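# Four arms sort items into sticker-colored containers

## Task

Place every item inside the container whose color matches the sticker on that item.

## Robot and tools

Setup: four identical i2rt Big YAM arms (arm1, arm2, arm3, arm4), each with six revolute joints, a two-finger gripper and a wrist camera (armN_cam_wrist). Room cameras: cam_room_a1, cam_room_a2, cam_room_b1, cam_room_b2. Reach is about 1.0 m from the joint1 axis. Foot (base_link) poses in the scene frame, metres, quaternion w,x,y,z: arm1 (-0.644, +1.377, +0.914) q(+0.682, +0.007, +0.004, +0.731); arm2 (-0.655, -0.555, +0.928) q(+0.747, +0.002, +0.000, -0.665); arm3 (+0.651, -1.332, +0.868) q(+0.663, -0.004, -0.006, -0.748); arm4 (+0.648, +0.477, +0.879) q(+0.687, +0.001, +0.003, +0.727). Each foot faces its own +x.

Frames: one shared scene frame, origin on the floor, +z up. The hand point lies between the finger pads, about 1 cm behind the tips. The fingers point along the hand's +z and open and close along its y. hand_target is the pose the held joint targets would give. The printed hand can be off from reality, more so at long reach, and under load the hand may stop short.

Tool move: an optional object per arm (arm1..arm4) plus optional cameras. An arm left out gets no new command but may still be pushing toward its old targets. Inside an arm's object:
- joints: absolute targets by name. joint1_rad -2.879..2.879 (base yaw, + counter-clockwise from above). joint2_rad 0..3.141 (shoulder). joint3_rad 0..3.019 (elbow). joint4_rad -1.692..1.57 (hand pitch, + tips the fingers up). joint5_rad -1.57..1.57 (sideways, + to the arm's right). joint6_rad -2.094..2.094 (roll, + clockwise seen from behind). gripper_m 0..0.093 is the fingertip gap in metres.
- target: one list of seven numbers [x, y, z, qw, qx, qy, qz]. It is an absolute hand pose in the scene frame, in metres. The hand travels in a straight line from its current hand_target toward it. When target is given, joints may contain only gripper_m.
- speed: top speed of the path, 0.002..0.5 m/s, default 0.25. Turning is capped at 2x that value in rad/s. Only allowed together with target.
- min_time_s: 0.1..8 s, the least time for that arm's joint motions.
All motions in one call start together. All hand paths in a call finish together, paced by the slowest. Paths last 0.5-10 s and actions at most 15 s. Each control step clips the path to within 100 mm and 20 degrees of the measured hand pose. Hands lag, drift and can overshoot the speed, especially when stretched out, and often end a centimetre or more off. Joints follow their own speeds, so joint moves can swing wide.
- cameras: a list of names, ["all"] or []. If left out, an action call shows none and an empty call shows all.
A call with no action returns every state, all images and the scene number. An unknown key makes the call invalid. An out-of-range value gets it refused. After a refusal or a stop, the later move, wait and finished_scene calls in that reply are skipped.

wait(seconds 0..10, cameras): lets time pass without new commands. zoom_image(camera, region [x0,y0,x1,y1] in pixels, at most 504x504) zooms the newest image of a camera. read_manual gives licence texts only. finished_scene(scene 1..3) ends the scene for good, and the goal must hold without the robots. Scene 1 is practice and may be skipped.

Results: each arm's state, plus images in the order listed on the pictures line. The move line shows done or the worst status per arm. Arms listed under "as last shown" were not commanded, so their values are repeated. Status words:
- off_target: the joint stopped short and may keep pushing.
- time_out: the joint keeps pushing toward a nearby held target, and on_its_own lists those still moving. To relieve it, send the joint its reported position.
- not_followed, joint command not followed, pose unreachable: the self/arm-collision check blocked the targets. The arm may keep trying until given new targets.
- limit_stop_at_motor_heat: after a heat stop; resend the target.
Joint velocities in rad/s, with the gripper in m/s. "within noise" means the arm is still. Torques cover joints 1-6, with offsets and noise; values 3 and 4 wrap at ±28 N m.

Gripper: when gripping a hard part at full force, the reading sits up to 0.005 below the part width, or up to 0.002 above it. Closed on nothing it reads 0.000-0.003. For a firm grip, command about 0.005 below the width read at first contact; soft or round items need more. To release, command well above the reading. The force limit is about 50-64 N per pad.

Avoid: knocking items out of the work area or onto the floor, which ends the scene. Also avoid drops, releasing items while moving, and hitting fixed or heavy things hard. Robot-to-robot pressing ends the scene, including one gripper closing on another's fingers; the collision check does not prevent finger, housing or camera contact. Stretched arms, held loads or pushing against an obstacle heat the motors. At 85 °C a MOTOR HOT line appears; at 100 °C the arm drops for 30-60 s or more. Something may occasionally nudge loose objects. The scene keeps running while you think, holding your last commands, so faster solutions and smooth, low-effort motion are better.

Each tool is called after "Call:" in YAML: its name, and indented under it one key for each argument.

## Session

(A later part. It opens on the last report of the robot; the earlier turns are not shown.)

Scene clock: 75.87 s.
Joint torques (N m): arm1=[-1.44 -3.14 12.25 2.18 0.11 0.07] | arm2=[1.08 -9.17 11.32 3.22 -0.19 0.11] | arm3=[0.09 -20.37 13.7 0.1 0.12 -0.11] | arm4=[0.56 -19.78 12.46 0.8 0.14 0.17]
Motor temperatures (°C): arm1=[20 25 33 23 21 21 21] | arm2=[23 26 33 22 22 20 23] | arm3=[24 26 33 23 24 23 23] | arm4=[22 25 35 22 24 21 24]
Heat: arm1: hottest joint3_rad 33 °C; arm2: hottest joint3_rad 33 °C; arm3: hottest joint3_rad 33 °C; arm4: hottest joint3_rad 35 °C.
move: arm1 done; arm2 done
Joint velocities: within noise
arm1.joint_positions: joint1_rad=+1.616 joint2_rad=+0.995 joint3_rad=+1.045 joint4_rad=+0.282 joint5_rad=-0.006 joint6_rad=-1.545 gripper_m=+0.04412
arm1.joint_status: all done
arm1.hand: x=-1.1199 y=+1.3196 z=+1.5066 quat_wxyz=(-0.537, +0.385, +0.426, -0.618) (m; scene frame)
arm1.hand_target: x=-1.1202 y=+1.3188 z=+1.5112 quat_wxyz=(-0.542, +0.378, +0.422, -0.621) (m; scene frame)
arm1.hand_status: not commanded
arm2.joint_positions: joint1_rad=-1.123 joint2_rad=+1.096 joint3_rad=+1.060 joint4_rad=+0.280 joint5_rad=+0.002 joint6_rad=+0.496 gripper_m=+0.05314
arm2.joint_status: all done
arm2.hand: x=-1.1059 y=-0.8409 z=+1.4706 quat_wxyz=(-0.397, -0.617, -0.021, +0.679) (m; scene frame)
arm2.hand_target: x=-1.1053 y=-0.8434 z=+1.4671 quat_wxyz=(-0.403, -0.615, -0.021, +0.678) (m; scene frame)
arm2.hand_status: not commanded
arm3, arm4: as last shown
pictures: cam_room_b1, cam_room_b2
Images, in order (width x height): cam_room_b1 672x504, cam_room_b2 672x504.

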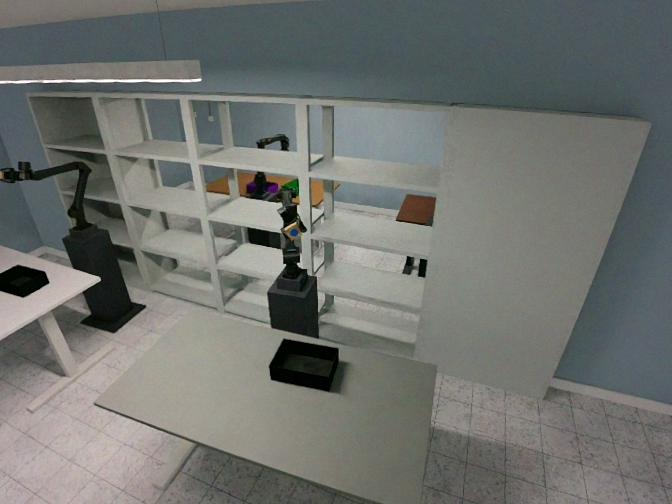

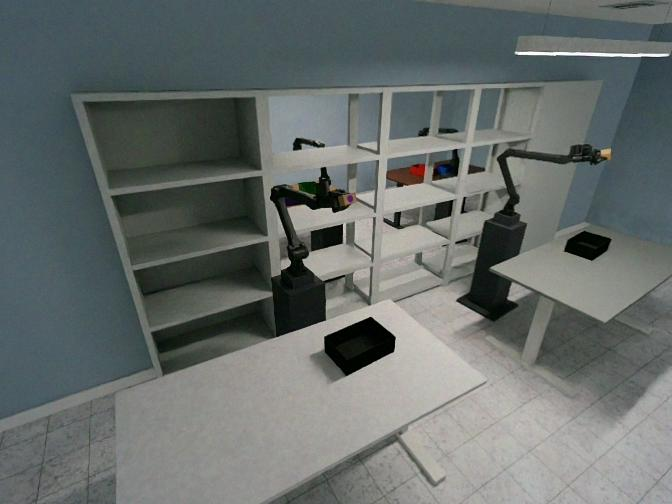

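Call:
move:
  arm1: {"joints":{"joint2_rad":1.0,"joint3_rad":1.05,"joint4_rad":-1.57},"min_time_s":2}
  arm2: {"joints":{"joint2_rad":1.2,"joint3_rad":0.937,"joint4_rad":-1.228},"min_time_s":2}
  arm3: {"joints":{"joint2_rad":0.8,"joint3_rad":0.85,"joint4_rad":-0.835},"min_time_s":2}
  arm4: {"joints":{"joint2_rad":0.8,"joint3_rad":0.85,"joint4_rad":-0.835},"min_time_s":2}

Call:
move:
  arm1: {"joints":{"joint1_rad":-2.215,"joint6_rad":0,"joint5_rad":0},"min_time_s":4}
  arm2: {"joints":{"joint1_rad":0.922,"joint2_rad":1.277,"joint6_rad":0,"joint5_rad":0},"min_time_s":4}
  arm3: {"joints":{"joint1_rad":-1.99},"min_time_s":4}
  arm4: {"joints":{"joint1_rad":0.86},"min_time_s":4}

Call:
move:
  arm1: {"target":[-0.37,1.195,1.06,0,0.288,0.9576,0],"speed":0.2}
  arm2: {"target":[-0.34,-0.738,1.06,0,0.264,0.9645,0],"speed":0.2}

Call:
move:
  arm1: {"target":[-0.02,0.961,1.055,0,0.288,0.9576,0],"speed":0.2}
  arm2: {"target":[-0.04,-0.919,1.055,0,0.264,0.9645,0],"speed":0.2}
  cameras: ["arm1_cam_wrist","arm2_cam_wrist","cam_room_a1","cam_room_a2"]

Scene clock: 90.57 s.
Joint torques (N m): arm1=[-1.55 -2.2 11.08 0.23 0.01 -0.05] | arm2=[1.03 -7.77 9.95 0.44 -0.12 0.17] | arm3=[0.44 -3.66 9.48 2.11 0.12 -0.11] | arm4=[1.14 -4.01 9.69 1.7 0.12 0.19]
Motor temperatures (°C): arm1=[20 25 33 23 21 21 22] | arm2=[23 26 33 22 22 20 24] | arm3=[24 26 33 23 24 23 23] | arm4=[22 26 36 22 24 21 24]
Heat: arm1: hottest joint3_rad 33 °C; arm2: hottest joint3_rad 33 °C; arm3: hottest joint3_rad 33 °C; arm4: hottest joint3_rad 36 °C.
move: arm1 done; arm2 done; arm3 done; arm4 done
Joint velocities: within noise
arm1.joint_positions: joint1_rad=+1.616 joint2_rad=+0.995 joint3_rad=+1.045 joint4_rad=-1.561 joint5_rad=-0.006 joint6_rad=-1.545 gripper_m=+0.04423
arm1.joint_status: all done
arm1.hand: x=-0.9067 y=+1.3455 z=+1.1747 quat_wxyz=(-0.024, +0.675, +0.737, -0.029) (m; scene frame)
arm1.hand_target: x=-0.9063 y=+1.3452 z=+1.1756 quat_wxyz=(-0.022, +0.672, +0.740, -0.025) (m; scene frame)
arm1.hand_status: not commanded
arm2.joint_positions: joint1_rad=-1.123 joint2_rad=+1.183 joint3_rad=+0.945 joint4_rad=-1.216 joint5_rad=+0.002 joint6_rad=+0.496 gripper_m=+0.05316
arm2.joint_status: all done
arm2.hand: x=-0.9444 y=-0.7378 z=+1.0973 quat_wxyz=(-0.027, -0.998, -0.034, +0.050) (m; scene frame)
arm2.hand_target: x=-0.9392 y=-0.7367 z=+1.0888 quat_wxyz=(-0.020, -0.999, -0.032, +0.033) (m; scene frame)
arm2.hand_status: not commanded
arm3.joint_positions: joint1_rad=+1.712 joint2_rad=+0.798 joint3_rad=+0.856 joint4_rad=-0.851 joint5_rad=-0.002 joint6_rad=+0.006 gripper_m=+0.09398
arm3.joint_status: all done
arm3.hand: x=+1.0120 y=-1.3202 z=+1.1622 quat_wxyz=(-0.379, +0.010, -0.925, +0.000) (m; scene frame)
arm3.hand_target: x=+1.0143 y=-1.3250 z=+1.1613 quat_wxyz=(-0.384, +0.006, -0.923, +0.005) (m; scene frame)
arm3.hand_status: not commanded
arm4.joint_positions: joint1_rad=-1.602 joint2_rad=+0.800 joint3_rad=+0.848 joint4_rad=-0.854 joint5_rad=-0.001 joint6_rad=-0.014 gripper_m=+0.09397
arm4.joint_status: all done
arm4.hand: x=+1.0091 y=+0.4871 z=+1.1663 quat_wxyz=(-0.371, +0.019, -0.928, -0.001) (m; scene frame)
arm4.hand_target: x=+1.0128 y=+0.4877 z=+1.1706 quat_wxyz=(-0.381, +0.013, -0.925, -0.003) (m; scene frame)
arm4.hand_status: not commanded
pictures: none

Scene clock: 95.20 s.
Joint torques (N m): arm1=[-1.9 -2.14 11.1 0.16 0.05 0.14] | arm2=[0.5 -8.29 9.59 0.32 -0.05 -0.08] | arm3=[0.73 -3.66 9.51 2.14 0.02 -0.12] | arm4=[0.56 -3.96 9.65 1.8 0.11 0.15]
Motor temperatures (°C): arm1=[20 25 33 23 21 21 22] | arm2=[23 26 33 22 22 20 24] | arm3=[24 26 33 23 24 23 23] | arm4=[22 25 37 22 24 21 24]
Heat: arm1: hottest joint3_rad 33 °C; arm2: hottest joint3_rad 33 °C; arm3: hottest joint3_rad 33 °C; arm4: hottest joint3_rad 37 °C.
move: arm1 done; arm2 done; arm3 done; arm4 done
Joint velocities: within noise
arm1.joint_positions: joint1_rad=-2.211 joint2_rad=+0.995 joint3_rad=+1.045 joint4_rad=-1.561 joint5_rad=+0.000 joint6_rad=-0.009 gripper_m=+0.04419
arm1.joint_status: all done
arm1.hand: x=-0.4139 y=+1.2308 z=+1.1667 quat_wxyz=(-0.021, -0.278, -0.960, +0.009) (m; scene frame)
arm1.hand_target: x=-0.4148 y=+1.2301 z=+1.1676 quat_wxyz=(-0.017, -0.284, -0.959, +0.008) (m; scene frame)
arm1.hand_status: not commanded
arm2.joint_positions: joint1_rad=+0.925 joint2_rad=+1.258 joint3_rad=+0.945 joint4_rad=-1.216 joint5_rad=+0.001 joint6_rad=+0.015 gripper_m=+0.05309
arm2.joint_status: all done
arm2.hand: x=-0.3590 y=-0.7297 z=+1.0744 quat_wxyz=(-0.020, -0.269, -0.963, +0.004) (m; scene frame)
arm2.hand_target: x=-0.3643 y=-0.7276 z=+1.0655 quat_wxyz=(-0.002, -0.263, -0.965, -0.001) (m; scene frame)
arm2.hand_status: not commanded
arm3.joint_positions: joint1_rad=-1.982 joint2_rad=+0.798 joint3_rad=+0.856 joint4_rad=-0.851 joint5_rad=+0.000 joint6_rad=+0.006 gripper_m=+0.09400
arm3.joint_status: all done
arm3.hand: x=+0.3393 y=-1.1439 z=+1.1590 quat_wxyz=(+0.092, -0.893, +0.248, +0.364) (m; scene frame)
arm3.hand_target: x=+0.3389 y=-1.1402 z=+1.1579 quat_wxyz=(+0.096, -0.891, +0.249, +0.367) (m; scene frame)
arm3.hand_status: not commanded
arm4.joint_positions: joint1_rad=+0.861 joint2_rad=+0.800 joint3_rad=+0.848 joint4_rad=-0.854 joint5_rad=-0.001 joint6_rad=-0.012 gripper_m=+0.09398
arm4.joint_status: all done
arm4.hand: x=+0.3636 y=+0.6973 z=+1.1686 quat_wxyz=(-0.119, +0.880, -0.293, -0.354) (m; scene frame)
arm4.hand_target: x=+0.3610 y=+0.7000 z=+1.1730 quat_wxyz=(-0.121, +0.874, -0.298, -0.364) (m; scene frame)
arm4.hand_status: not commanded
pictures: none

Scene clock: 96.43 s.
Joint torques (N m): arm1=[-2.61 -6.12 10.47 0.91 -0.04 0.01] | arm2=[1.38 -9.29 13.71 0.9 0.11 0.05] | arm3=[0.67 -3.84 9.52 2.11 0.03 -0.11] | arm4=[1.08 -4.19 9.58 1.83 0.12 0.14]
Motor temperatures (°C): arm1=[20 25 33 23 21 21 22] | arm2=[23 26 33 22 22 20 24] | arm3=[24 26 33 23 24 23 23] | arm4=[22 25 37 22 24 21 24]
Heat: arm1: hottest joint3_rad 33 °C; arm2: hottest joint3_rad 33 °C; arm3: hottest joint3_rad 33 °C; arm4: hottest joint3_rad 37 °C.
move: arm1 done; arm2 off_target
Joint velocities: within noise
arm1.joint_positions: joint1_rad=-2.221 joint2_rad=+1.229 joint3_rad=+0.924 joint4_rad=-1.272 joint5_rad=-0.005 joint6_rad=-0.008 gripper_m=+0.04419
arm1.joint_status: not commanded
arm1.hand: x=-0.3724 y=+1.2006 z=+1.0568 quat_wxyz=(+0.010, -0.283, -0.959, -0.002) (m; scene frame)
arm1.hand_target: x=-0.3701 y=+1.1951 z=+1.0600 quat_wxyz=(+0.000, -0.288, -0.958, +0.000) (m; scene frame)
arm1.hand_status: done (0.007 m and 1.4 deg from the pose sent, 0.121 m and 2.9 deg at the start)
arm2.joint_positions: joint1_rad=+0.925 joint2_rad=+1.335 joint3_rad=+0.945 joint4_rad=-1.216 joint5_rad=+0.001 joint6_rad=+0.015 gripper_m=+0.05310
arm2.joint_status: not commanded
arm2.hand: x=-0.3587 y=-0.7298 z=+1.0496 quat_wxyz=(+0.017, -0.269, -0.963, -0.006) (m; scene frame)
arm2.hand_target: x=-0.3407 y=-0.7376 z=+1.0603 quat_wxyz=(+0.000, -0.264, -0.964, +0.000) (m; scene frame)
arm2.hand_status: off_target (0.023 m and 2.1 deg from the pose sent, 0.025 m and 2.5 deg at the start)
arm3, arm4: as last shown
pictures: none

Scene clock: 99.47 s.
Joint torques (N m): arm1=[-2.73 -22.24 16.21 0.24 -0.07 0.09] | arm2=[0.56 -23.53 15.82 0.2 0.13 -0.05] | arm3=[0.73 -3.78 9.47 2.11 0.02 -0.11] | arm4=[0.91 -4.13 9.57 1.74 0.11 0.17]
Motor temperatures (°C): arm1=[20 25 33 23 21 21 22] | arm2=[23 26 33 22 22 20 24] | arm3=[24 25 32 23 24 23 23] | arm4=[22 25 37 22 24 21 24]
Heat: arm1: hottest joint3_rad 33 °C; arm2: hottest joint3_rad 33 °C; arm3: hottest joint3_rad 32 °C; arm4: hottest joint3_rad 37 °C.
move: arm1 off_target; arm2 off_target
Joint velocities: within noise
arm1.joint_positions: joint1_rad=-2.221 joint2_rad=+2.430 joint3_rad=+2.565 joint4_rad=-1.686 joint5_rad=-0.005 joint6_rad=-0.008 gripper_m=+0.04419
arm1.joint_status: not commanded
arm1.hand: x=-0.0260 y=+0.9730 z=+1.0336 quat_wxyz=(-0.003, -0.283, -0.959, +0.002) (m; scene frame)
arm1.hand_target: x=-0.0215 y=+0.9620 z=+1.0548 quat_wxyz=(-0.027, -0.288, -0.957, +0.008) (m; scene frame)
arm1.hand_status: off_target (0.025 m and 0.8 deg from the pose sent, 0.426 m and 1.4 deg at the start; a joint's target at an end of its range on 27 of 91 steps)
arm2.joint_positions: joint1_rad=+0.925 joint2_rad=+2.297 joint3_rad=+2.309 joint4_rad=-1.599 joint5_rad=+0.001 joint6_rad=+0.015 gripper_m=+0.05310
arm2.joint_status: not commanded
arm2.hand: x=-0.0495 y=-0.9106 z=+1.0535 quat_wxyz=(+0.007, -0.269, -0.963, -0.003) (m; scene frame)
arm2.hand_target: x=-0.0407 y=-0.9187 z=+1.0550 quat_wxyz=(-0.001, -0.264, -0.964, +0.000) (m; scene frame)
arm2.hand_status: off_target (0.013 m and 1.1 deg from the pose sent, 0.371 m and 2.1 deg at the start)
arm3, arm4: as last shown
pictures: arm1_cam_wrist, arm2_cam_wrist, cam_room_a1, cam_room_a2
Images, in order (width x height): arm1_cam_wrist 672x504, arm2_cam_wrist 672x504, cam_room_a1 672x504, cam_room_a2 672x504.

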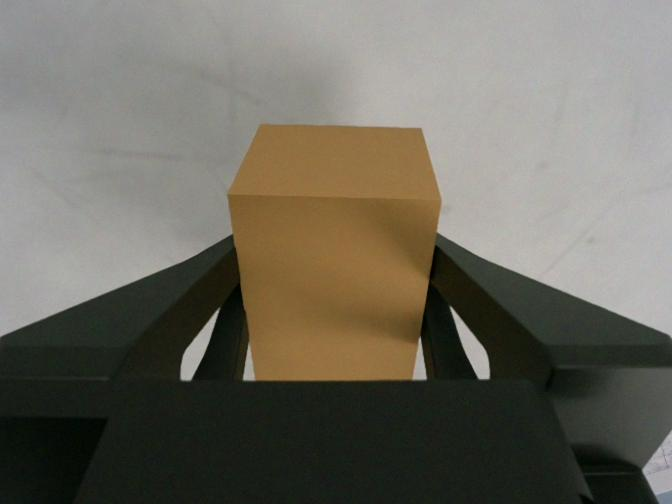

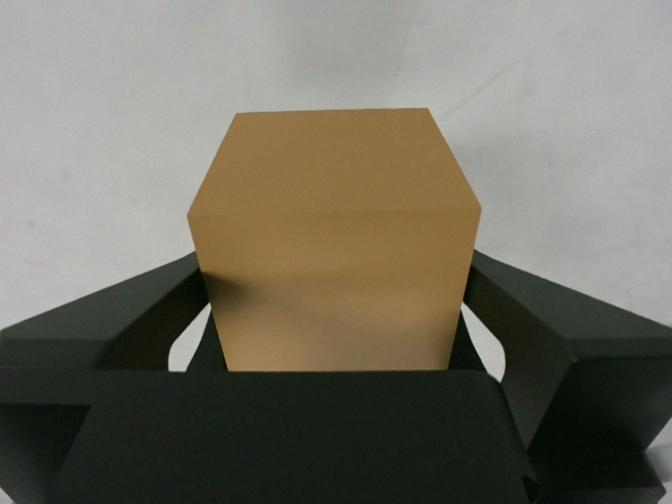

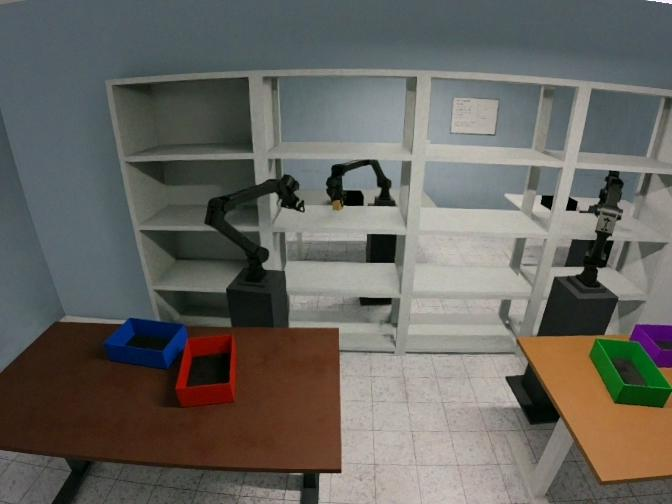

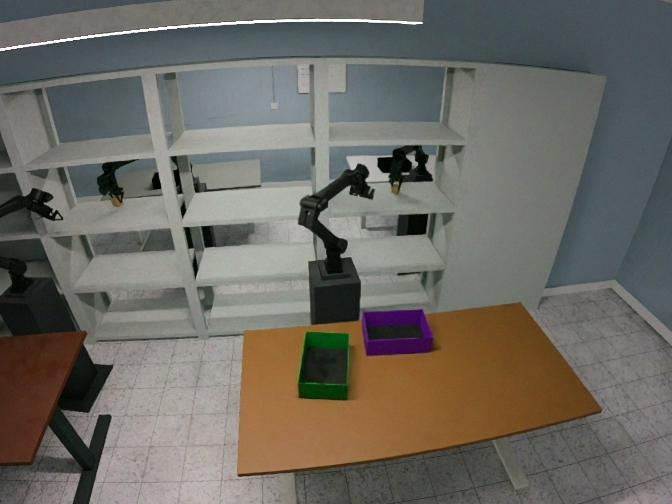

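Call:
move:
  arm1: {"target":[-0.014,0.958,0.993,0,0.288,0.9576,0],"speed":0.06}
  arm2: {"target":[-0.04,-0.919,0.990,0,0.264,0.9645,0],"speed":0.06}
  cameras: ["cam_room_a1","cam_room_a2"]

Call:
move:
  arm1: {"target":[-0.016,0.962,1.012,0,0.288,0.9576,0],"speed":0.07}
  arm2: {"target":[-0.037,-0.916,1.005,0,0.264,0.9645,0],"speed":0.07}

Scene clock: 104.20 s.
Joint torques (N m): arm1=[-2.61 -17.14 14.26 0.88 0.03 0.08] | arm2=[0.73 -23 9.72 1.4 0.08 -0.07] | arm3=[0.79 -3.84 9.5 2.1 0.02 -0.11] | arm4=[0.38 -4.25 9.57 1.74 0.12 0.14]
Motor temperatures (°C): arm1=[20 25 33 23 21 21 22] | arm2=[23 26 33 22 22 20 24] | arm3=[24 25 32 23 24 23 23] | arm4=[22 25 37 22 24 21 24]
Heat: arm1: hottest joint3_rad 33 °C; arm2: hottest joint3_rad 33 °C; arm3: hottest joint3_rad 32 °C; arm4: hottest joint3_rad 37 °C.
move: arm1 off_target; arm2 off_target
Joint velocities: within noise
arm1.joint_positions: joint1_rad=-2.221 joint2_rad=+2.468 joint3_rad=+2.597 joint4_rad=-1.683 joint5_rad=-0.006 joint6_rad=-0.009 gripper_m=+0.04419
arm1.joint_status: not commanded
arm1.hand: x=-0.0206 y=+0.9696 z=+1.0179 quat_wxyz=(-0.001, -0.282, -0.959, +0.000) (m; scene frame)
arm1.hand_target: x=-0.0156 y=+0.9591 z=+0.9932 quat_wxyz=(-0.001, -0.288, -0.958, +0.000) (m; scene frame)
arm1.hand_status: off_target (0.028 m and 0.7 deg from the pose sent, 0.045 m and 0.8 deg at the start)
arm2.joint_positions: joint1_rad=+0.925 joint2_rad=+2.301 joint3_rad=+2.234 joint4_rad=-1.468 joint5_rad=+0.002 joint6_rad=+0.015 gripper_m=+0.05310
arm2.joint_status: not commanded
arm2.hand: x=-0.0383 y=-0.9172 z=+1.0223 quat_wxyz=(-0.018, -0.269, -0.963, +0.004) (m; scene frame)
arm2.hand_target: x=-0.0411 y=-0.9184 z=+0.9905 quat_wxyz=(+0.000, -0.264, -0.964, +0.000) (m; scene frame)
arm2.hand_status: off_target (0.032 m and 2.2 deg from the pose sent, 0.065 m and 1.1 deg at the start)
arm3, arm4: as last shown
pictures: cam_room_a1, cam_room_a2
Images, in order (width x height): cam_room_a1 672x504, cam_room_a2 672x504.

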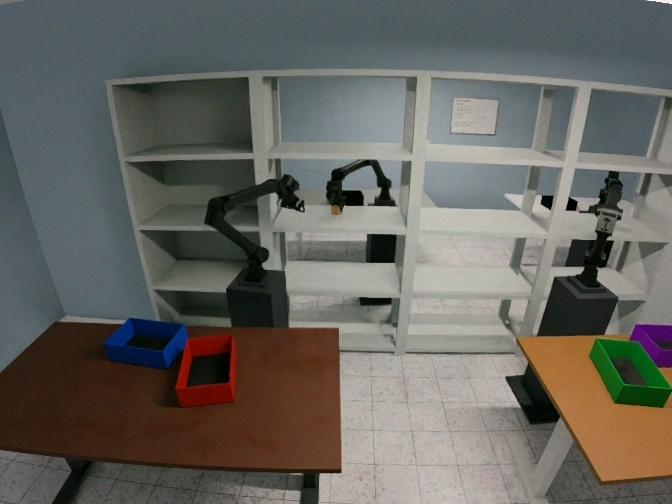

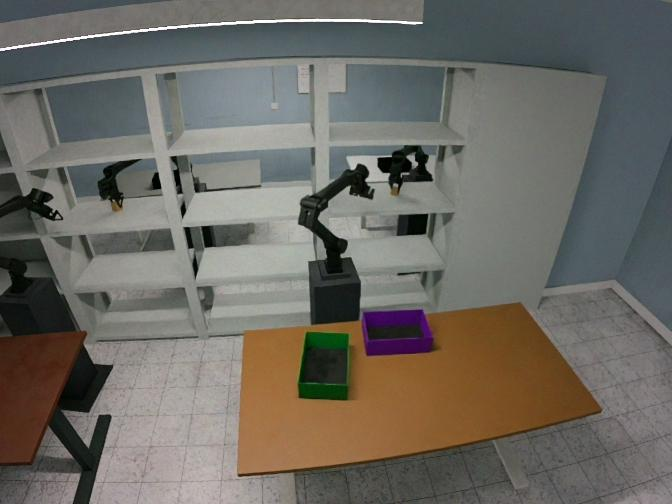

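Scene clock: 105.17 s.
Joint torques (N m): arm1=[-2.14 -19.49 14.82 0.18 0.04 0.15] | arm2=[1.08 -22.89 12.9 0.14 0.08 -0.01] | arm3=[0.91 -3.9 9.47 2.13 0.02 -0.11] | arm4=[0.79 -3.43 9.68 1.66 0.1 0.18]
Motor temperatures (°C): arm1=[20 25 34 23 21 21 22] | arm2=[23 26 33 22 22 20 24] | arm3=[24 25 32 23 24 23 23] | arm4=[22 25 38 22 24 21 24]
Heat: arm1: hottest joint3_rad 34 °C; arm2: hottest joint3_rad 33 °C; arm3: hottest joint3_rad 32 °C; arm4: hottest joint3_rad 38 °C.
move: arm1 off_target; arm2 off_target
Joint velocities: within noise
arm1.joint_positions: joint1_rad=-2.221 joint2_rad=+2.471 joint3_rad=+2.605 joint4_rad=-1.690 joint5_rad=-0.006 joint6_rad=-0.009 gripper_m=+0.04419
arm1.joint_status: not commanded
arm1.hand: x=-0.0207 y=+0.9696 z=+1.0187 quat_wxyz=(+0.000, -0.282, -0.959, +0.000) (m; scene frame)
arm1.hand_target: x=-0.0167 y=+0.9625 z=+1.0119 quat_wxyz=(-0.004, -0.288, -0.958, +0.001) (m; scene frame)
arm1.hand_status: off_target (0.011 m and 0.7 deg from the pose sent, 0.011 m and 0.7 deg at the start; a joint's target at an end of its range on 18 of 28 steps)
arm2.joint_positions: joint1_rad=+0.925 joint2_rad=+2.301 joint3_rad=+2.234 joint4_rad=-1.476 joint5_rad=+0.002 joint6_rad=+0.015 gripper_m=+0.05310
arm2.joint_status: not commanded
arm2.hand: x=-0.0400 y=-0.9162 z=+1.0223 quat_wxyz=(-0.014, -0.269, -0.963, +0.003) (m; scene frame)
arm2.hand_target: x=-0.0376 y=-0.9158 z=+1.0050 quat_wxyz=(+0.000, -0.264, -0.964, +0.000) (m; scene frame)
arm2.hand_status: off_target (0.018 m and 1.7 deg from the pose sent, 0.017 m and 2.2 deg at the start)
arm3, arm4: as last shown
pictures: none

Call:
move:
  arm1: {"joints":{"gripper_m":0.085}}
  arm2: {"joints":{"gripper_m":0.09}}
  arm3: {"joints":{"joint1_rad":-1.945}}

Call:
move:
  arm1: {"target":[-0.022,0.966,1.095,0,0.288,0.9576,0],"speed":0.12}
  arm2: {"target":[-0.039,-0.917,1.09,0,0.264,0.9645,0],"speed":0.12}

Call:
move:
  arm1: {"target":[-0.38,1.205,1.09,0,0.288,0.9576,0],"speed":0.3}
  arm2: {"target":[-0.37,-0.725,1.10,0,0.264,0.9645,0],"speed":0.3}
  arm3: {"target":[0.095,-1.010,1.12,0.103,-0.890,0.2486,0.369],"speed":0.3}
  arm4: {"target":[0.12,0.875,1.12,0.1196,-0.878,0.2886,0.364],"speed":0.3}

Call:
move:
  arm3: {"target":[0.022,-0.970,1.095,0.103,-0.890,0.2486,0.369],"speed":0.2}
  arm4: {"target":[0.05,0.931,1.09,0.1196,-0.878,0.2886,0.364],"speed":0.2}
  cameras: ["arm3_cam_wrist","arm4_cam_wrist"]

Scene clock: 120.80 s.
Joint torques (N m): arm1=[-2.02 -21.19 14.84 0.2 0 0.11] | arm2=[0.97 -23 12.88 0.24 0.08 0] | arm3=[2.02 -3.72 9.52 2.13 0.01 -0.11] | arm4=[0.67 -3.6 9.62 1.84 0.09 0.18]
Motor temperatures (°C): arm1=[20 26 35 23 21 21 22] | arm2=[23 26 35 22 22 20 24] | arm3=[24 25 31 23 24 23 23] | arm4=[22 24 38 22 24 21 24]
Heat: arm1: hottest joint3_rad 35 °C; arm2: hottest joint3_rad 35 °C; arm3: hottest joint3_rad 31 °C; arm4: hottest joint3_rad 38 °C.
move: arm1 done; arm2 done; arm3 done
Joint velocities: within noise
arm1.joint_positions: joint1_rad=-2.221 joint2_rad=+2.491 joint3_rad=+2.605 joint4_rad=-1.690 joint5_rad=-0.006 joint6_rad=-0.008 gripper_m=+0.08496
arm1.joint_status: all done
arm1.hand: x=-0.0213 y=+0.9699 z=+1.0044 quat_wxyz=(+0.009, -0.283, -0.959, -0.003) (m; scene frame)
arm1.hand_target: x=-0.0167 y=+0.9625 z=+1.0120 quat_wxyz=(-0.004, -0.288, -0.958, +0.001) (m; scene frame)
arm1.hand_status: not commanded
arm2.joint_positions: joint1_rad=+0.925 joint2_rad=+2.301 joint3_rad=+2.234 joint4_rad=-1.478 joint5_rad=+0.002 joint6_rad=+0.015 gripper_m=+0.08994
arm2.joint_status: all done
arm2.hand: x=-0.0405 y=-0.9159 z=+1.0222 quat_wxyz=(-0.013, -0.269, -0.963, +0.002) (m; scene frame)
arm2.hand_target: x=-0.0376 y=-0.9158 z=+1.0050 quat_wxyz=(+0.000, -0.264, -0.964, +0.000) (m; scene frame)
arm2.hand_status: not commanded
arm3.joint_positions: joint1_rad=-1.957 joint2_rad=+0.798 joint3_rad=+0.856 joint4_rad=-0.851 joint5_rad=+0.000 joint6_rad=+0.006 gripper_m=+0.09400
arm3.joint_status: all done
arm3.hand: x=+0.3348 y=-1.1518 z=+1.1591 quat_wxyz=(+0.088, -0.896, +0.237, +0.365) (m; scene frame)
arm3.hand_target: x=+0.3307 y=-1.1545 z=+1.1581 quat_wxyz=(+0.088, -0.896, +0.229, +0.369) (m; scene frame)
arm3.hand_status: not commanded
arm4: as last shown
pictures: none

Scene clock: 122.10 s.
Joint torques (N m): arm1=[-2.32 -22.77 11.58 0.25 -0.02 0.13] | arm2=[0.79 -24.23 14.63 0.2 0.09 -0.02] | arm3=[2.14 -3.78 9.51 2.13 0.02 -0.11] | arm4=[0.73 -4.07 9.57 1.69 0.08 0.13]
Motor temperatures (°C): arm1=[20 26 35 23 21 21 22] | arm2=[23 26 35 22 22 20 24] | arm3=[24 25 31 23 24 23 23] | arm4=[22 24 38 22 24 21 24]
Heat: arm1: hottest joint3_rad 35 °C; arm2: hottest joint3_rad 35 °C; arm3: hottest joint3_rad 31 °C; arm4: hottest joint3_rad 38 °C.
move: arm1 off_target; arm2 done
Joint velocities: within noise
arm1.joint_positions: joint1_rad=-2.221 joint2_rad=+2.384 joint3_rad=+2.605 joint4_rad=-1.690 joint5_rad=-0.006 joint6_rad=-0.008 gripper_m=+0.08496
arm1.joint_status: not commanded
arm1.hand: x=-0.0209 y=+0.9703 z=+1.0817 quat_wxyz=(-0.042, -0.282, -0.958, +0.013) (m; scene frame)
arm1.hand_target: x=-0.0227 y=+0.9665 z=+1.0945 quat_wxyz=(-0.051, -0.288, -0.956, +0.015) (m; scene frame)
arm1.hand_status: off_target (0.014 m and 5.1 deg from the pose sent, 0.091 m and 1.3 deg at the start; a joint's target at an end of its range on 38 of 39 steps)
arm2.joint_positions: joint1_rad=+0.925 joint2_rad=+2.301 joint3_rad=+2.407 joint4_rad=-1.670 joint5_rad=+0.002 joint6_rad=+0.015 gripper_m=+0.08994
arm2.joint_status: not commanded
arm2.hand: x=-0.0460 y=-0.9130 z=+1.0879 quat_wxyz=(-0.003, -0.269, -0.963, +0.000) (m; scene frame)
arm2.hand_target: x=-0.0397 y=-0.9167 z=+1.0897 quat_wxyz=(-0.009, -0.264, -0.964, +0.002) (m; scene frame)
arm2.hand_status: done (0.008 m and 0.7 deg from the pose sent, 0.068 m and 1.6 deg at the start; a joint's target at an end of its range on 19 of 39 steps)
arm3, arm4: as last shown
pictures: none

Scene clock: 124.13 s.
Joint torques (N m): arm1=[-1.73 -4.37 10.65 0.1 0.05 0.1] | arm2=[0.44 -9.29 9.55 0.49 0.09 -0.05] | arm3=[1.14 -15.91 14.08 1.78 0.13 0.02] | arm4=[1.73 -15.97 12.86 1.44 0.03 0.1]
Motor temperatures (°C): arm1=[20 26 35 23 21 21 22] | arm2=[23 26 35 22 22 20 24] | arm3=[24 25 31 23 24 23 23] | arm4=[22 24 38 22 24 21 24]
Heat: arm1: hottest joint3_rad 35 °C; arm2: hottest joint3_rad 35 °C; arm3: hottest joint3_rad 31 °C; arm4: hottest joint3_rad 38 °C.
move: arm1 done; arm2 done; arm3 off_target; arm4 off_target
Joint velocities: within noise
arm1.joint_positions: joint1_rad=-2.221 joint2_rad=+1.162 joint3_rad=+0.957 joint4_rad=-1.347 joint5_rad=-0.006 joint6_rad=-0.008 gripper_m=+0.08496
arm1.joint_status: not commanded
arm1.hand: x=-0.3798 y=+1.2060 z=+1.0890 quat_wxyz=(-0.002, -0.283, -0.959, +0.001) (m; scene frame)
arm1.hand_target: x=-0.3800 y=+1.2050 z=+1.0900 quat_wxyz=(+0.000, -0.288, -0.958, +0.000) (m; scene frame)
arm1.hand_status: done (0.001 m and 0.7 deg from the pose sent, 0.429 m and 5.1 deg at the start)
arm2.joint_positions: joint1_rad=+0.925 joint2_rad=+1.229 joint3_rad=+1.005 joint4_rad=-1.325 joint5_rad=+0.002 joint6_rad=+0.015 gripper_m=+0.08994
arm2.joint_status: not commanded
arm2.hand: x=-0.3651 y=-0.7264 z=+1.1055 quat_wxyz=(-0.011, -0.269, -0.963, +0.002) (m; scene frame)
arm2.hand_target: x=-0.3700 y=-0.7250 z=+1.1001 quat_wxyz=(+0.000, -0.264, -0.964, +0.000) (m; scene frame)
arm2.hand_status: done (0.007 m and 1.4 deg from the pose sent, 0.375 m and 0.7 deg at the start)
arm3.joint_positions: joint1_rad=-1.957 joint2_rad=+1.559 joint3_rad=+1.305 joint4_rad=-0.582 joint5_rad=+0.030 joint6_rad=+0.009 gripper_m=+0.09400
arm3.joint_status: not commanded
arm3.hand: x=+0.1102 y=-1.0221 z=+1.0928 quat_wxyz=(+0.096, -0.902, +0.246, +0.343) (m; scene frame)
arm3.hand_target: x=+0.0966 y=-1.0110 z=+1.1203 quat_wxyz=(+0.103, -0.890, +0.248, +0.369) (m; scene frame)
arm3.hand_status: off_target (0.033 m and 3.4 deg from the pose sent, 0.281 m and 2.3 deg at the start)
arm4.joint_positions: joint1_rad=+0.863 joint2_rad=+1.619 joint3_rad=+1.345 joint4_rad=-0.564 joint5_rad=-0.001 joint6_rad=-0.012 gripper_m=+0.09398
arm4.joint_status: not commanded
arm4.hand: x=+0.1389 y=+0.8672 z=+1.0981 quat_wxyz=(-0.114, +0.886, -0.294, -0.341) (m; scene frame)
arm4.hand_target: x=+0.1213 y=+0.8739 z=+1.1203 quat_wxyz=(-0.120, +0.877, -0.288, -0.364) (m; scene frame)
arm4.hand_status: off_target (0.030 m and 2.9 deg from the pose sent, 0.305 m and 1.2 deg at the start)
pictures: none

Scene clock: 125.37 s.
Joint torques (N m): arm1=[-2.02 -4.78 10.77 0.25 0 0.07] | arm2=[0.38 -9.17 9.57 0.46 0.09 -0.06] | arm3=[1.2 -20.42 14.24 1.46 0.12 0.02] | arm4=[1.2 -21.42 12.89 1.03 -0.06 0.04]
Motor temperatures (°C): arm1=[20 26 35 23 21 21 22] | arm2=[23 26 35 22 22 20 24] | arm3=[24 25 31 23 24 23 23] | arm4=[22 24 38 22 24 21 24]
Heat: arm1: hottest joint3_rad 35 °C; arm2: hottest joint3_rad 35 °C; arm3: hottest joint3_rad 31 °C; arm4: hottest joint3_rad 38 °C.
move: arm3 off_target; arm4 off_target
Joint velocities: within noise
arm1, arm2: as last shown
arm3.joint_positions: joint1_rad=-1.957 joint2_rad=+1.790 joint3_rad=+1.530 joint4_rad=-0.574 joint5_rad=+0.030 joint6_rad=+0.009 gripper_m=+0.09400
arm3.joint_status: not commanded
arm3.hand: x=+0.0360 y=-0.9812 z=+1.0651 quat_wxyz=(+0.096, -0.902, +0.246, +0.343) (m; scene frame)
arm3.hand_target: x=+0.0236 y=-0.9710 z=+1.0953 quat_wxyz=(+0.103, -0.890, +0.248, +0.369) (m; scene frame)
arm3.hand_status: off_target (0.035 m and 3.4 deg from the pose sent, 0.102 m and 3.4 deg at the start)
arm4.joint_positions: joint1_rad=+0.863 joint2_rad=+1.870 joint3_rad=+1.600 joint4_rad=-0.559 joint5_rad=-0.002 joint6_rad=-0.012 gripper_m=+0.09398
arm4.joint_status: not commanded
arm4.hand: x=+0.0650 y=+0.9230 z=+1.0676 quat_wxyz=(-0.115, +0.884, -0.293, -0.344) (m; scene frame)
arm4.hand_target: x=+0.0511 y=+0.9300 z=+1.0902 quat_wxyz=(-0.120, +0.877, -0.288, -0.364) (m; scene frame)
arm4.hand_status: off_target (0.028 m and 2.5 deg from the pose sent, 0.110 m and 3.0 deg at the start)
pictures: arm3_cam_wrist, arm4_cam_wrist
Images, in order (width x height): arm3_cam_wrist 672x504, arm4_cam_wrist 672x504.

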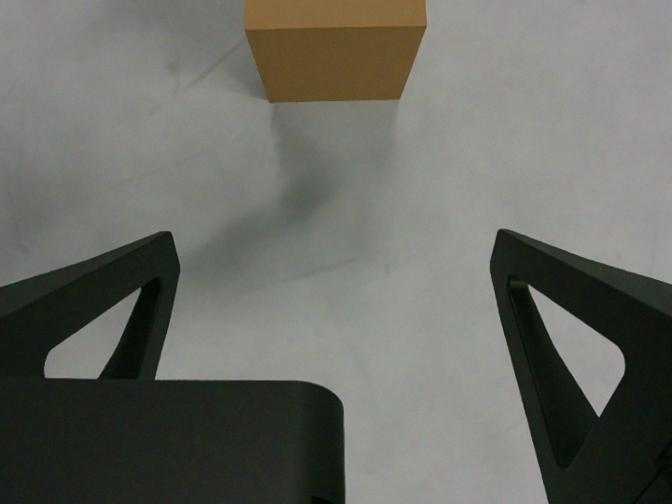

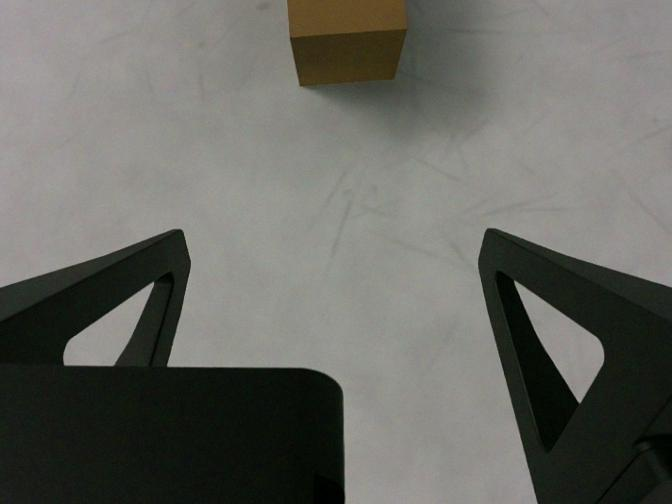

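Call:
move:
  arm3: {"target":[-0.064,-0.923,1.025,0.103,-0.890,0.2486,0.369],"speed":0.1}
  arm4: {"target":[-0.044,1.002,1.022,0.1196,-0.878,0.2886,0.364],"speed":0.1}
  cameras: ["arm3_cam_wrist","arm4_cam_wrist"]

Scene clock: 136.43 s.
Joint torques (N m): arm1=[-1.9 -4.66 10.8 0.23 0.02 0.14] | arm2=[0.67 -9.29 9.58 0.5 0.08 -0.04] | arm3=[1.32 -21.71 13.82 1.72 0.15 0.01] | arm4=[1.38 -25.47 13.23 0.62 -0.05 0.07]
Motor temperatures (°C): arm1=[20 26 35 23 21 21 22] | arm2=[23 26 34 22 22 20 23] | arm3=[24 25 32 23 24 23 23] | arm4=[22 25 41 22 24 21 24]
Heat: arm1: hottest joint3_rad 35 °C; arm2: hottest joint3_rad 34 °C; arm3: hottest joint3_rad 32 °C; arm4: hottest joint3_rad 41 °C.
move: arm3 off_target; arm4 off_target
Joint velocities: within noise
arm1, arm2: as last shown
arm3.joint_positions: joint1_rad=-1.957 joint2_rad=+2.066 joint3_rad=+1.825 joint4_rad=-0.559 joint5_rad=+0.030 joint6_rad=+0.011 gripper_m=+0.09400
arm3.joint_status: not commanded
arm3.hand: x=-0.0506 y=-0.9336 z=+1.0236 quat_wxyz=(+0.100, -0.895, +0.245, +0.359) (m; scene frame)
arm3.hand_target: x=-0.0630 y=-0.9237 z=+1.0251 quat_wxyz=(+0.103, -0.890, +0.248, +0.369) (m; scene frame)
arm3.hand_status: off_target (0.017 m and 1.4 deg from the pose sent, 0.122 m and 3.4 deg at the start)
arm4.joint_positions: joint1_rad=+0.863 joint2_rad=+2.233 joint3_rad=+2.041 joint4_rad=-0.609 joint5_rad=-0.002 joint6_rad=-0.013 gripper_m=+0.09398
arm4.joint_status: not commanded
arm4.hand: x=-0.0321 y=+0.9966 z=+1.0172 quat_wxyz=(-0.119, +0.879, -0.291, -0.357) (m; scene frame)
arm4.hand_target: x=-0.0433 y=+1.0013 z=+1.0220 quat_wxyz=(-0.120, +0.877, -0.288, -0.364) (m; scene frame)
arm4.hand_status: off_target (0.014 m and 0.9 deg from the pose sent, 0.142 m and 2.5 deg at the start)
pictures: arm3_cam_wrist, arm4_cam_wrist
Images, in order (width x height): arm3_cam_wrist 672x504, arm4_cam_wrist 672x504.

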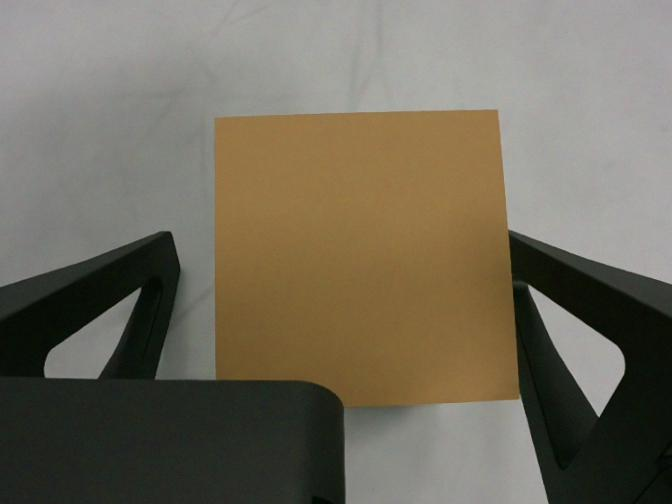

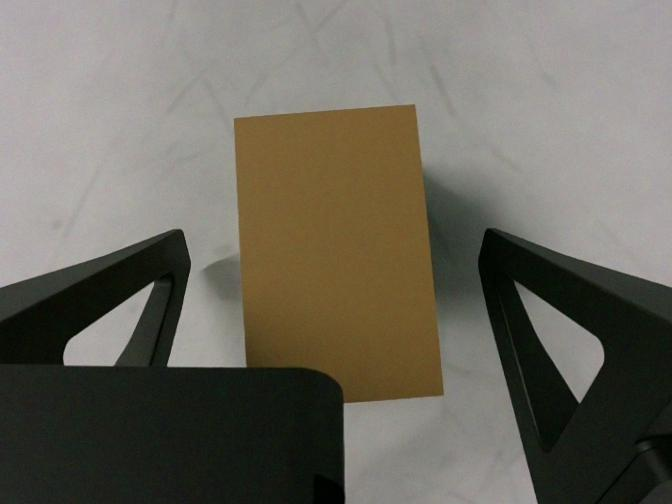

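Call:
move:
  arm3: {"joints":{"gripper_m":0.046}}
  arm4: {"joints":{"gripper_m":0.036}}
  cameras: ["arm3_cam_wrist","arm4_cam_wrist"]

Call:
move:
  arm3: {"target":[0.025,-0.972,1.10,0.103,-0.890,0.2486,0.369],"speed":0.12}
  arm4: {"target":[0.055,0.932,1.10,0.1196,-0.878,0.2886,0.364],"speed":0.12}
  cameras: ["arm3_cam_wrist","arm4_cam_wrist"]

Call:
move:
  arm3: {"target":[0.345,-1.154,1.16,0.103,-0.890,0.2486,0.369],"speed":0.25}
  arm4: {"target":[0.37,0.694,1.165,0.1196,-0.878,0.2886,0.364],"speed":0.25}

Scene clock: 143.27 s.
Joint torques (N m): arm1=[-2.26 -4.6 10.63 0.25 -0.02 0.12] | arm2=[0.5 -9.29 9.61 0.47 0.09 -0.06] | arm3=[1.32 -21.66 13.78 1.68 0.14 -0.02] | arm4=[0.97 -25.64 13.09 0.77 -0.04 0.03]
Motor temperatures (°C): arm1=[20 26 35 23 21 21 22] | arm2=[23 26 33 22 22 20 23] | arm3=[24 26 32 23 24 23 23] | arm4=[22 25 40 22 24 21 24]
Heat: arm1: hottest joint3_rad 35 °C; arm2: hottest joint3_rad 33 °C; arm3: hottest joint3_rad 32 °C; arm4: hottest joint3_rad 40 °C.
move: arm3 off_target; arm4 off_target
Joint velocities: within noise
arm1, arm2: as last shown
arm3.joint_positions: joint1_rad=-1.957 joint2_rad=+2.067 joint3_rad=+1.826 joint4_rad=-0.559 joint5_rad=+0.030 joint6_rad=+0.013 gripper_m=+0.05309
arm3.joint_status: gripper_m off_target (ended at +0.05313, target +0.04600)
arm3.hand: x=-0.0508 y=-0.9336 z=+1.0235 quat_wxyz=(+0.099, -0.895, +0.246, +0.359) (m; scene frame)
arm3.hand_target: x=-0.0630 y=-0.9236 z=+1.0252 quat_wxyz=(+0.103, -0.890, +0.248, +0.369) (m; scene frame)
arm3.hand_status: not commanded
arm4.joint_positions: joint1_rad=+0.863 joint2_rad=+2.233 joint3_rad=+2.042 joint4_rad=-0.610 joint5_rad=-0.002 joint6_rad=-0.013 gripper_m=+0.04498
arm4.joint_status: gripper_m off_target (ended at +0.04500, target +0.03600)
arm4.hand: x=-0.0322 y=+0.9966 z=+1.0176 quat_wxyz=(-0.119, +0.880, -0.291, -0.357) (m; scene frame)
arm4.hand_target: x=-0.0433 y=+1.0013 z=+1.0220 quat_wxyz=(-0.120, +0.877, -0.288, -0.364) (m; scene frame)
arm4.hand_status: not commanded
pictures: arm3_cam_wrist, arm4_cam_wrist
Images, in order (width x height): arm3_cam_wrist 672x504, arm4_cam_wrist 672x504.

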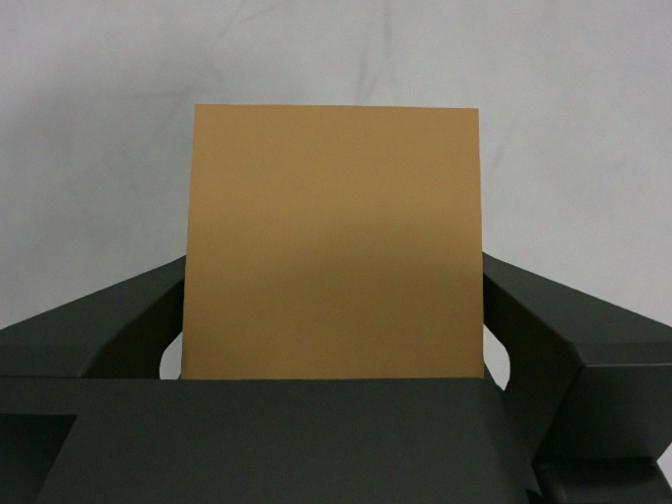

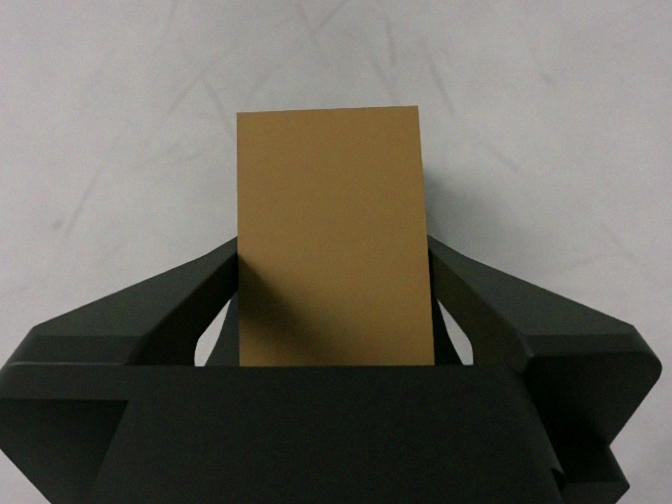

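Scene clock: 145.03 s.
Joint torques (N m): arm1=[-2.08 -4.72 10.71 0.17 0.04 0.11] | arm2=[0.38 -9.29 9.55 0.47 0.09 -0.06] | arm3=[1.44 -22.18 9.35 1.21 0.14 -0.01] | arm4=[0.85 -23.94 9.31 1.58 -0.06 0]
Motor temperatures (°C): arm1=[20 25 35 23 21 21 22] | arm2=[23 26 33 22 22 20 23] | arm3=[24 26 32 23 24 23 23] | arm4=[22 25 40 22 24 21 25]
Heat: arm1: hottest joint3_rad 35 °C; arm2: hottest joint3_rad 33 °C; arm3: hottest joint3_rad 32 °C; arm4: hottest joint3_rad 40 °C.
move: arm3 done; arm4 off_target
Joint velocities: within noise
arm1, arm2: as last shown
arm3.joint_positions: joint1_rad=-1.957 joint2_rad=+1.800 joint3_rad=+1.595 joint4_rad=-0.577 joint5_rad=+0.031 joint6_rad=+0.013 gripper_m=+0.05309
arm3.joint_status: not commanded
arm3.hand: x=+0.0207 y=-0.9722 z=+1.0932 quat_wxyz=(+0.102, -0.892, +0.245, +0.367) (m; scene frame)
arm3.hand_target: x=+0.0249 y=-0.9721 z=+1.1000 quat_wxyz=(+0.103, -0.890, +0.248, +0.369) (m; scene frame)
arm3.hand_status: done (0.008 m and 0.5 deg from the pose sent, 0.114 m and 1.4 deg at the start)
arm4.joint_positions: joint1_rad=+0.863 joint2_rad=+1.884 joint3_rad=+1.665 joint4_rad=-0.598 joint5_rad=-0.006 joint6_rad=-0.013 gripper_m=+0.04498
arm4.joint_status: not commanded
arm4.hand: x=+0.0555 y=+0.9296 z=+1.0864 quat_wxyz=(-0.115, +0.883, -0.292, -0.350) (m; scene frame)
arm4.hand_target: x=+0.0551 y=+0.9319 z=+1.1000 quat_wxyz=(-0.120, +0.878, -0.288, -0.364) (m; scene frame)
arm4.hand_status: off_target (0.014 m and 1.7 deg from the pose sent, 0.136 m and 0.9 deg at the start)
pictures: arm3_cam_wrist, arm4_cam_wrist
Images, in order (width x height): arm3_cam_wrist 672x504, arm4_cam_wrist 672x504.

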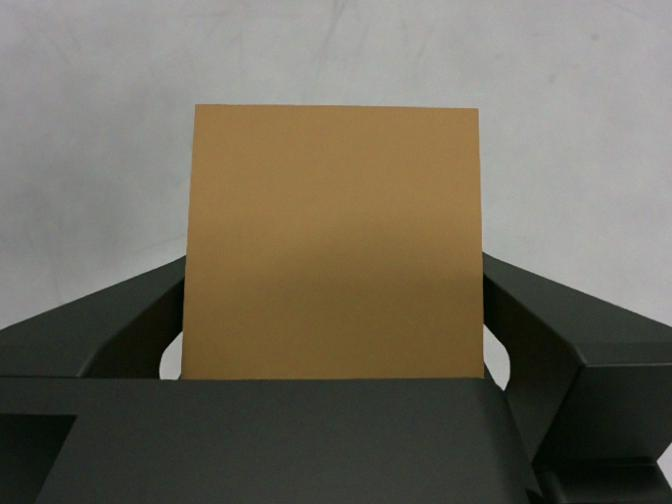

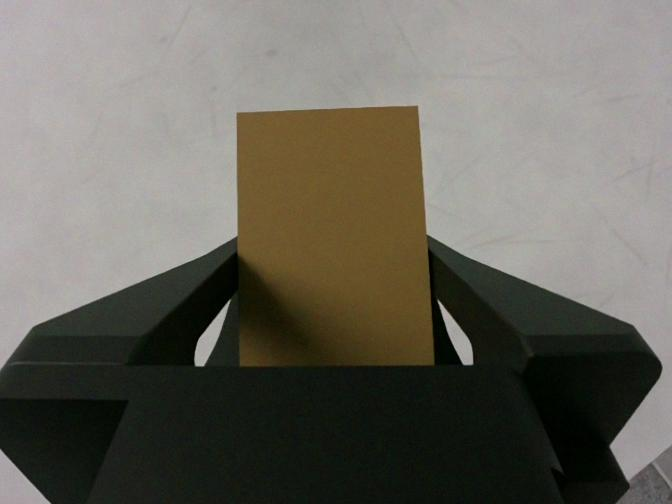

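Scene clock: 147.30 s.
Joint torques (N m): arm1=[-2.02 -4.37 10.71 0.14 0 0.14] | arm2=[0.56 -9.17 9.59 0.49 0.08 -0.06] | arm3=[2.32 -2.61 9.69 1.21 0.14 0.03] | arm4=[0.15 -2.61 9.69 0.87 -0.08 -0.08]
Motor temperatures (°C): arm1=[20 25 35 23 21 21 22] | arm2=[23 26 33 22 22 20 23] | arm3=[24 26 32 23 24 23 23] | arm4=[22 25 40 22 24 21 25]
Heat: arm1: hottest joint3_rad 35 °C; arm2: hottest joint3_rad 33 °C; arm3: hottest joint3_rad 32 °C; arm4: hottest joint3_rad 40 °C.
move: arm3 done; arm4 done
Joint velocities: within noise
arm1, arm2: as last shown
arm3.joint_positions: joint1_rad=-1.957 joint2_rad=+0.752 joint3_rad=+0.838 joint4_rad=-0.848 joint5_rad=+0.042 joint6_rad=+0.020 gripper_m=+0.05309
arm3.joint_status: not commanded
arm3.hand: x=+0.3469 y=-1.1501 z=+1.1651 quat_wxyz=(+0.107, -0.886, +0.250, +0.375) (m; scene frame)
arm3.hand_target: x=+0.3451 y=-1.1540 z=+1.1601 quat_wxyz=(+0.103, -0.890, +0.248, +0.369) (m; scene frame)
arm3.hand_status: done (0.007 m and 0.9 deg from the pose sent, 0.378 m and 0.5 deg at the start)
arm4.joint_positions: joint1_rad=+0.857 joint2_rad=+0.757 joint3_rad=+0.813 joint4_rad=-0.825 joint5_rad=-0.013 joint6_rad=-0.014 gripper_m=+0.04498
arm4.joint_status: not commanded
arm4.hand: x=+0.3688 y=+0.6923 z=+1.1684 quat_wxyz=(-0.121, +0.874, -0.289, -0.372) (m; scene frame)
arm4.hand_target: x=+0.3700 y=+0.6940 z=+1.1649 quat_wxyz=(-0.120, +0.878, -0.289, -0.364) (m; scene frame)
arm4.hand_status: done (0.004 m and 1.0 deg from the pose sent, 0.401 m and 1.7 deg at the start)
pictures: none

Call:
move:
  arm3: {"joints":{"joint1_rad":1.1},"min_time_s":4}
  arm4: {"joints":{"joint1_rad":-1.094},"min_time_s":3.5}
  cameras: ["arm3_cam_wrist","arm4_cam_wrist"]

Scene clock: 160.43 s.
Joint torques (N m): arm1=[-1.9 -4.13 10.77 0.16 0.01 0.1] | arm2=[0.56 -9.17 9.57 0.46 0.08 -0.05] | arm3=[1.85 -2.43 9.73 1.26 0.13 0.03] | arm4=[0.79 -2.2 9.57 0.68 0.05 -0.08]
Motor temperatures (°C): arm1=[20 25 35 23 21 21 22] | arm2=[23 26 33 22 22 20 23] | arm3=[24 25 32 23 24 23 24] | arm4=[22 25 39 22 24 21 25]
Heat: arm1: hottest joint3_rad 35 °C; arm2: hottest joint3_rad 33 °C; arm3: hottest joint3_rad 32 °C; arm4: hottest joint3_rad 39 °C.
move: arm3 done; arm4 done
Joint velocities: within noise
arm1, arm2: as last shown
arm3.joint_positions: joint1_rad=+1.092 joint2_rad=+0.752 joint3_rad=+0.838 joint4_rad=-0.848 joint5_rad=+0.042 joint6_rad=+0.021 gripper_m=+0.05323
arm3.joint_status: all done
arm3.hand: x=+0.9365 y=-1.5324 z=+1.1711 quat_wxyz=(-0.374, -0.286, -0.872, +0.137) (m; scene frame)
arm3.hand_target: x=+0.9376 y=-1.5303 z=+1.1660 quat_wxyz=(-0.368, -0.287, -0.874, +0.133) (m; scene frame)
arm3.hand_status: not commanded
arm4.joint_positions: joint1_rad=-1.095 joint2_rad=+0.757 joint3_rad=+0.813 joint4_rad=-0.825 joint5_rad=-0.015 joint6_rad=-0.014 gripper_m=+0.04507
arm4.joint_status: all done
arm4.hand: x=+0.9520 y=+0.6594 z=+1.1657 quat_wxyz=(-0.373, +0.252, -0.887, -0.106) (m; scene frame)
arm4.hand_target: x=+0.9518 y=+0.6598 z=+1.1623 quat_wxyz=(-0.365, +0.258, -0.889, -0.103) (m; scene frame)
arm4.hand_status: not commanded
pictures: arm3_cam_wrist, arm4_cam_wrist
Images, in order (width x height): arm3_cam_wrist 672x504, arm4_cam_wrist 672x504.

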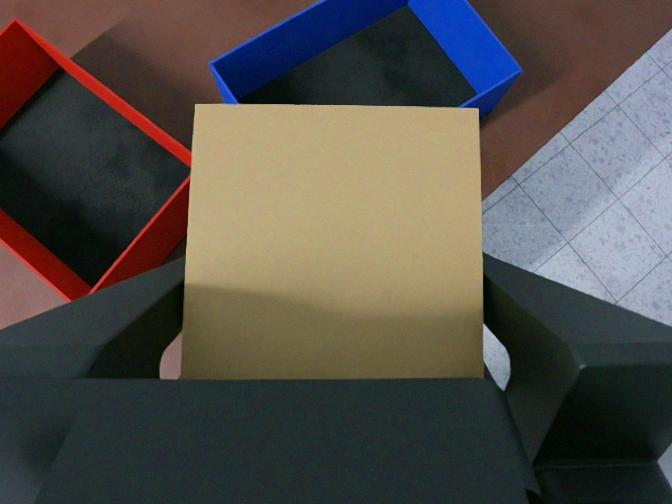

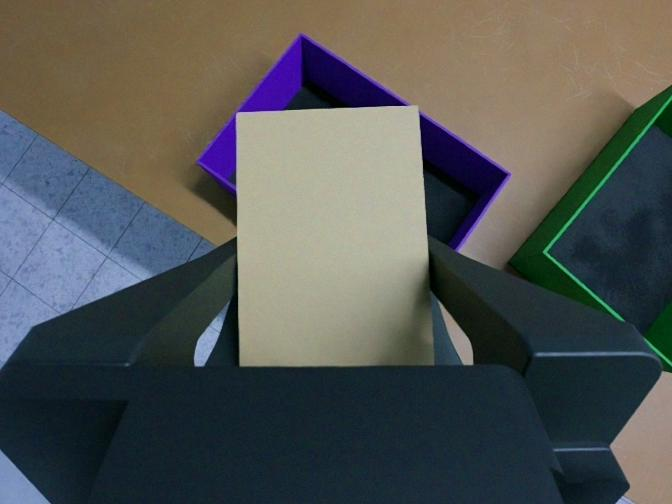

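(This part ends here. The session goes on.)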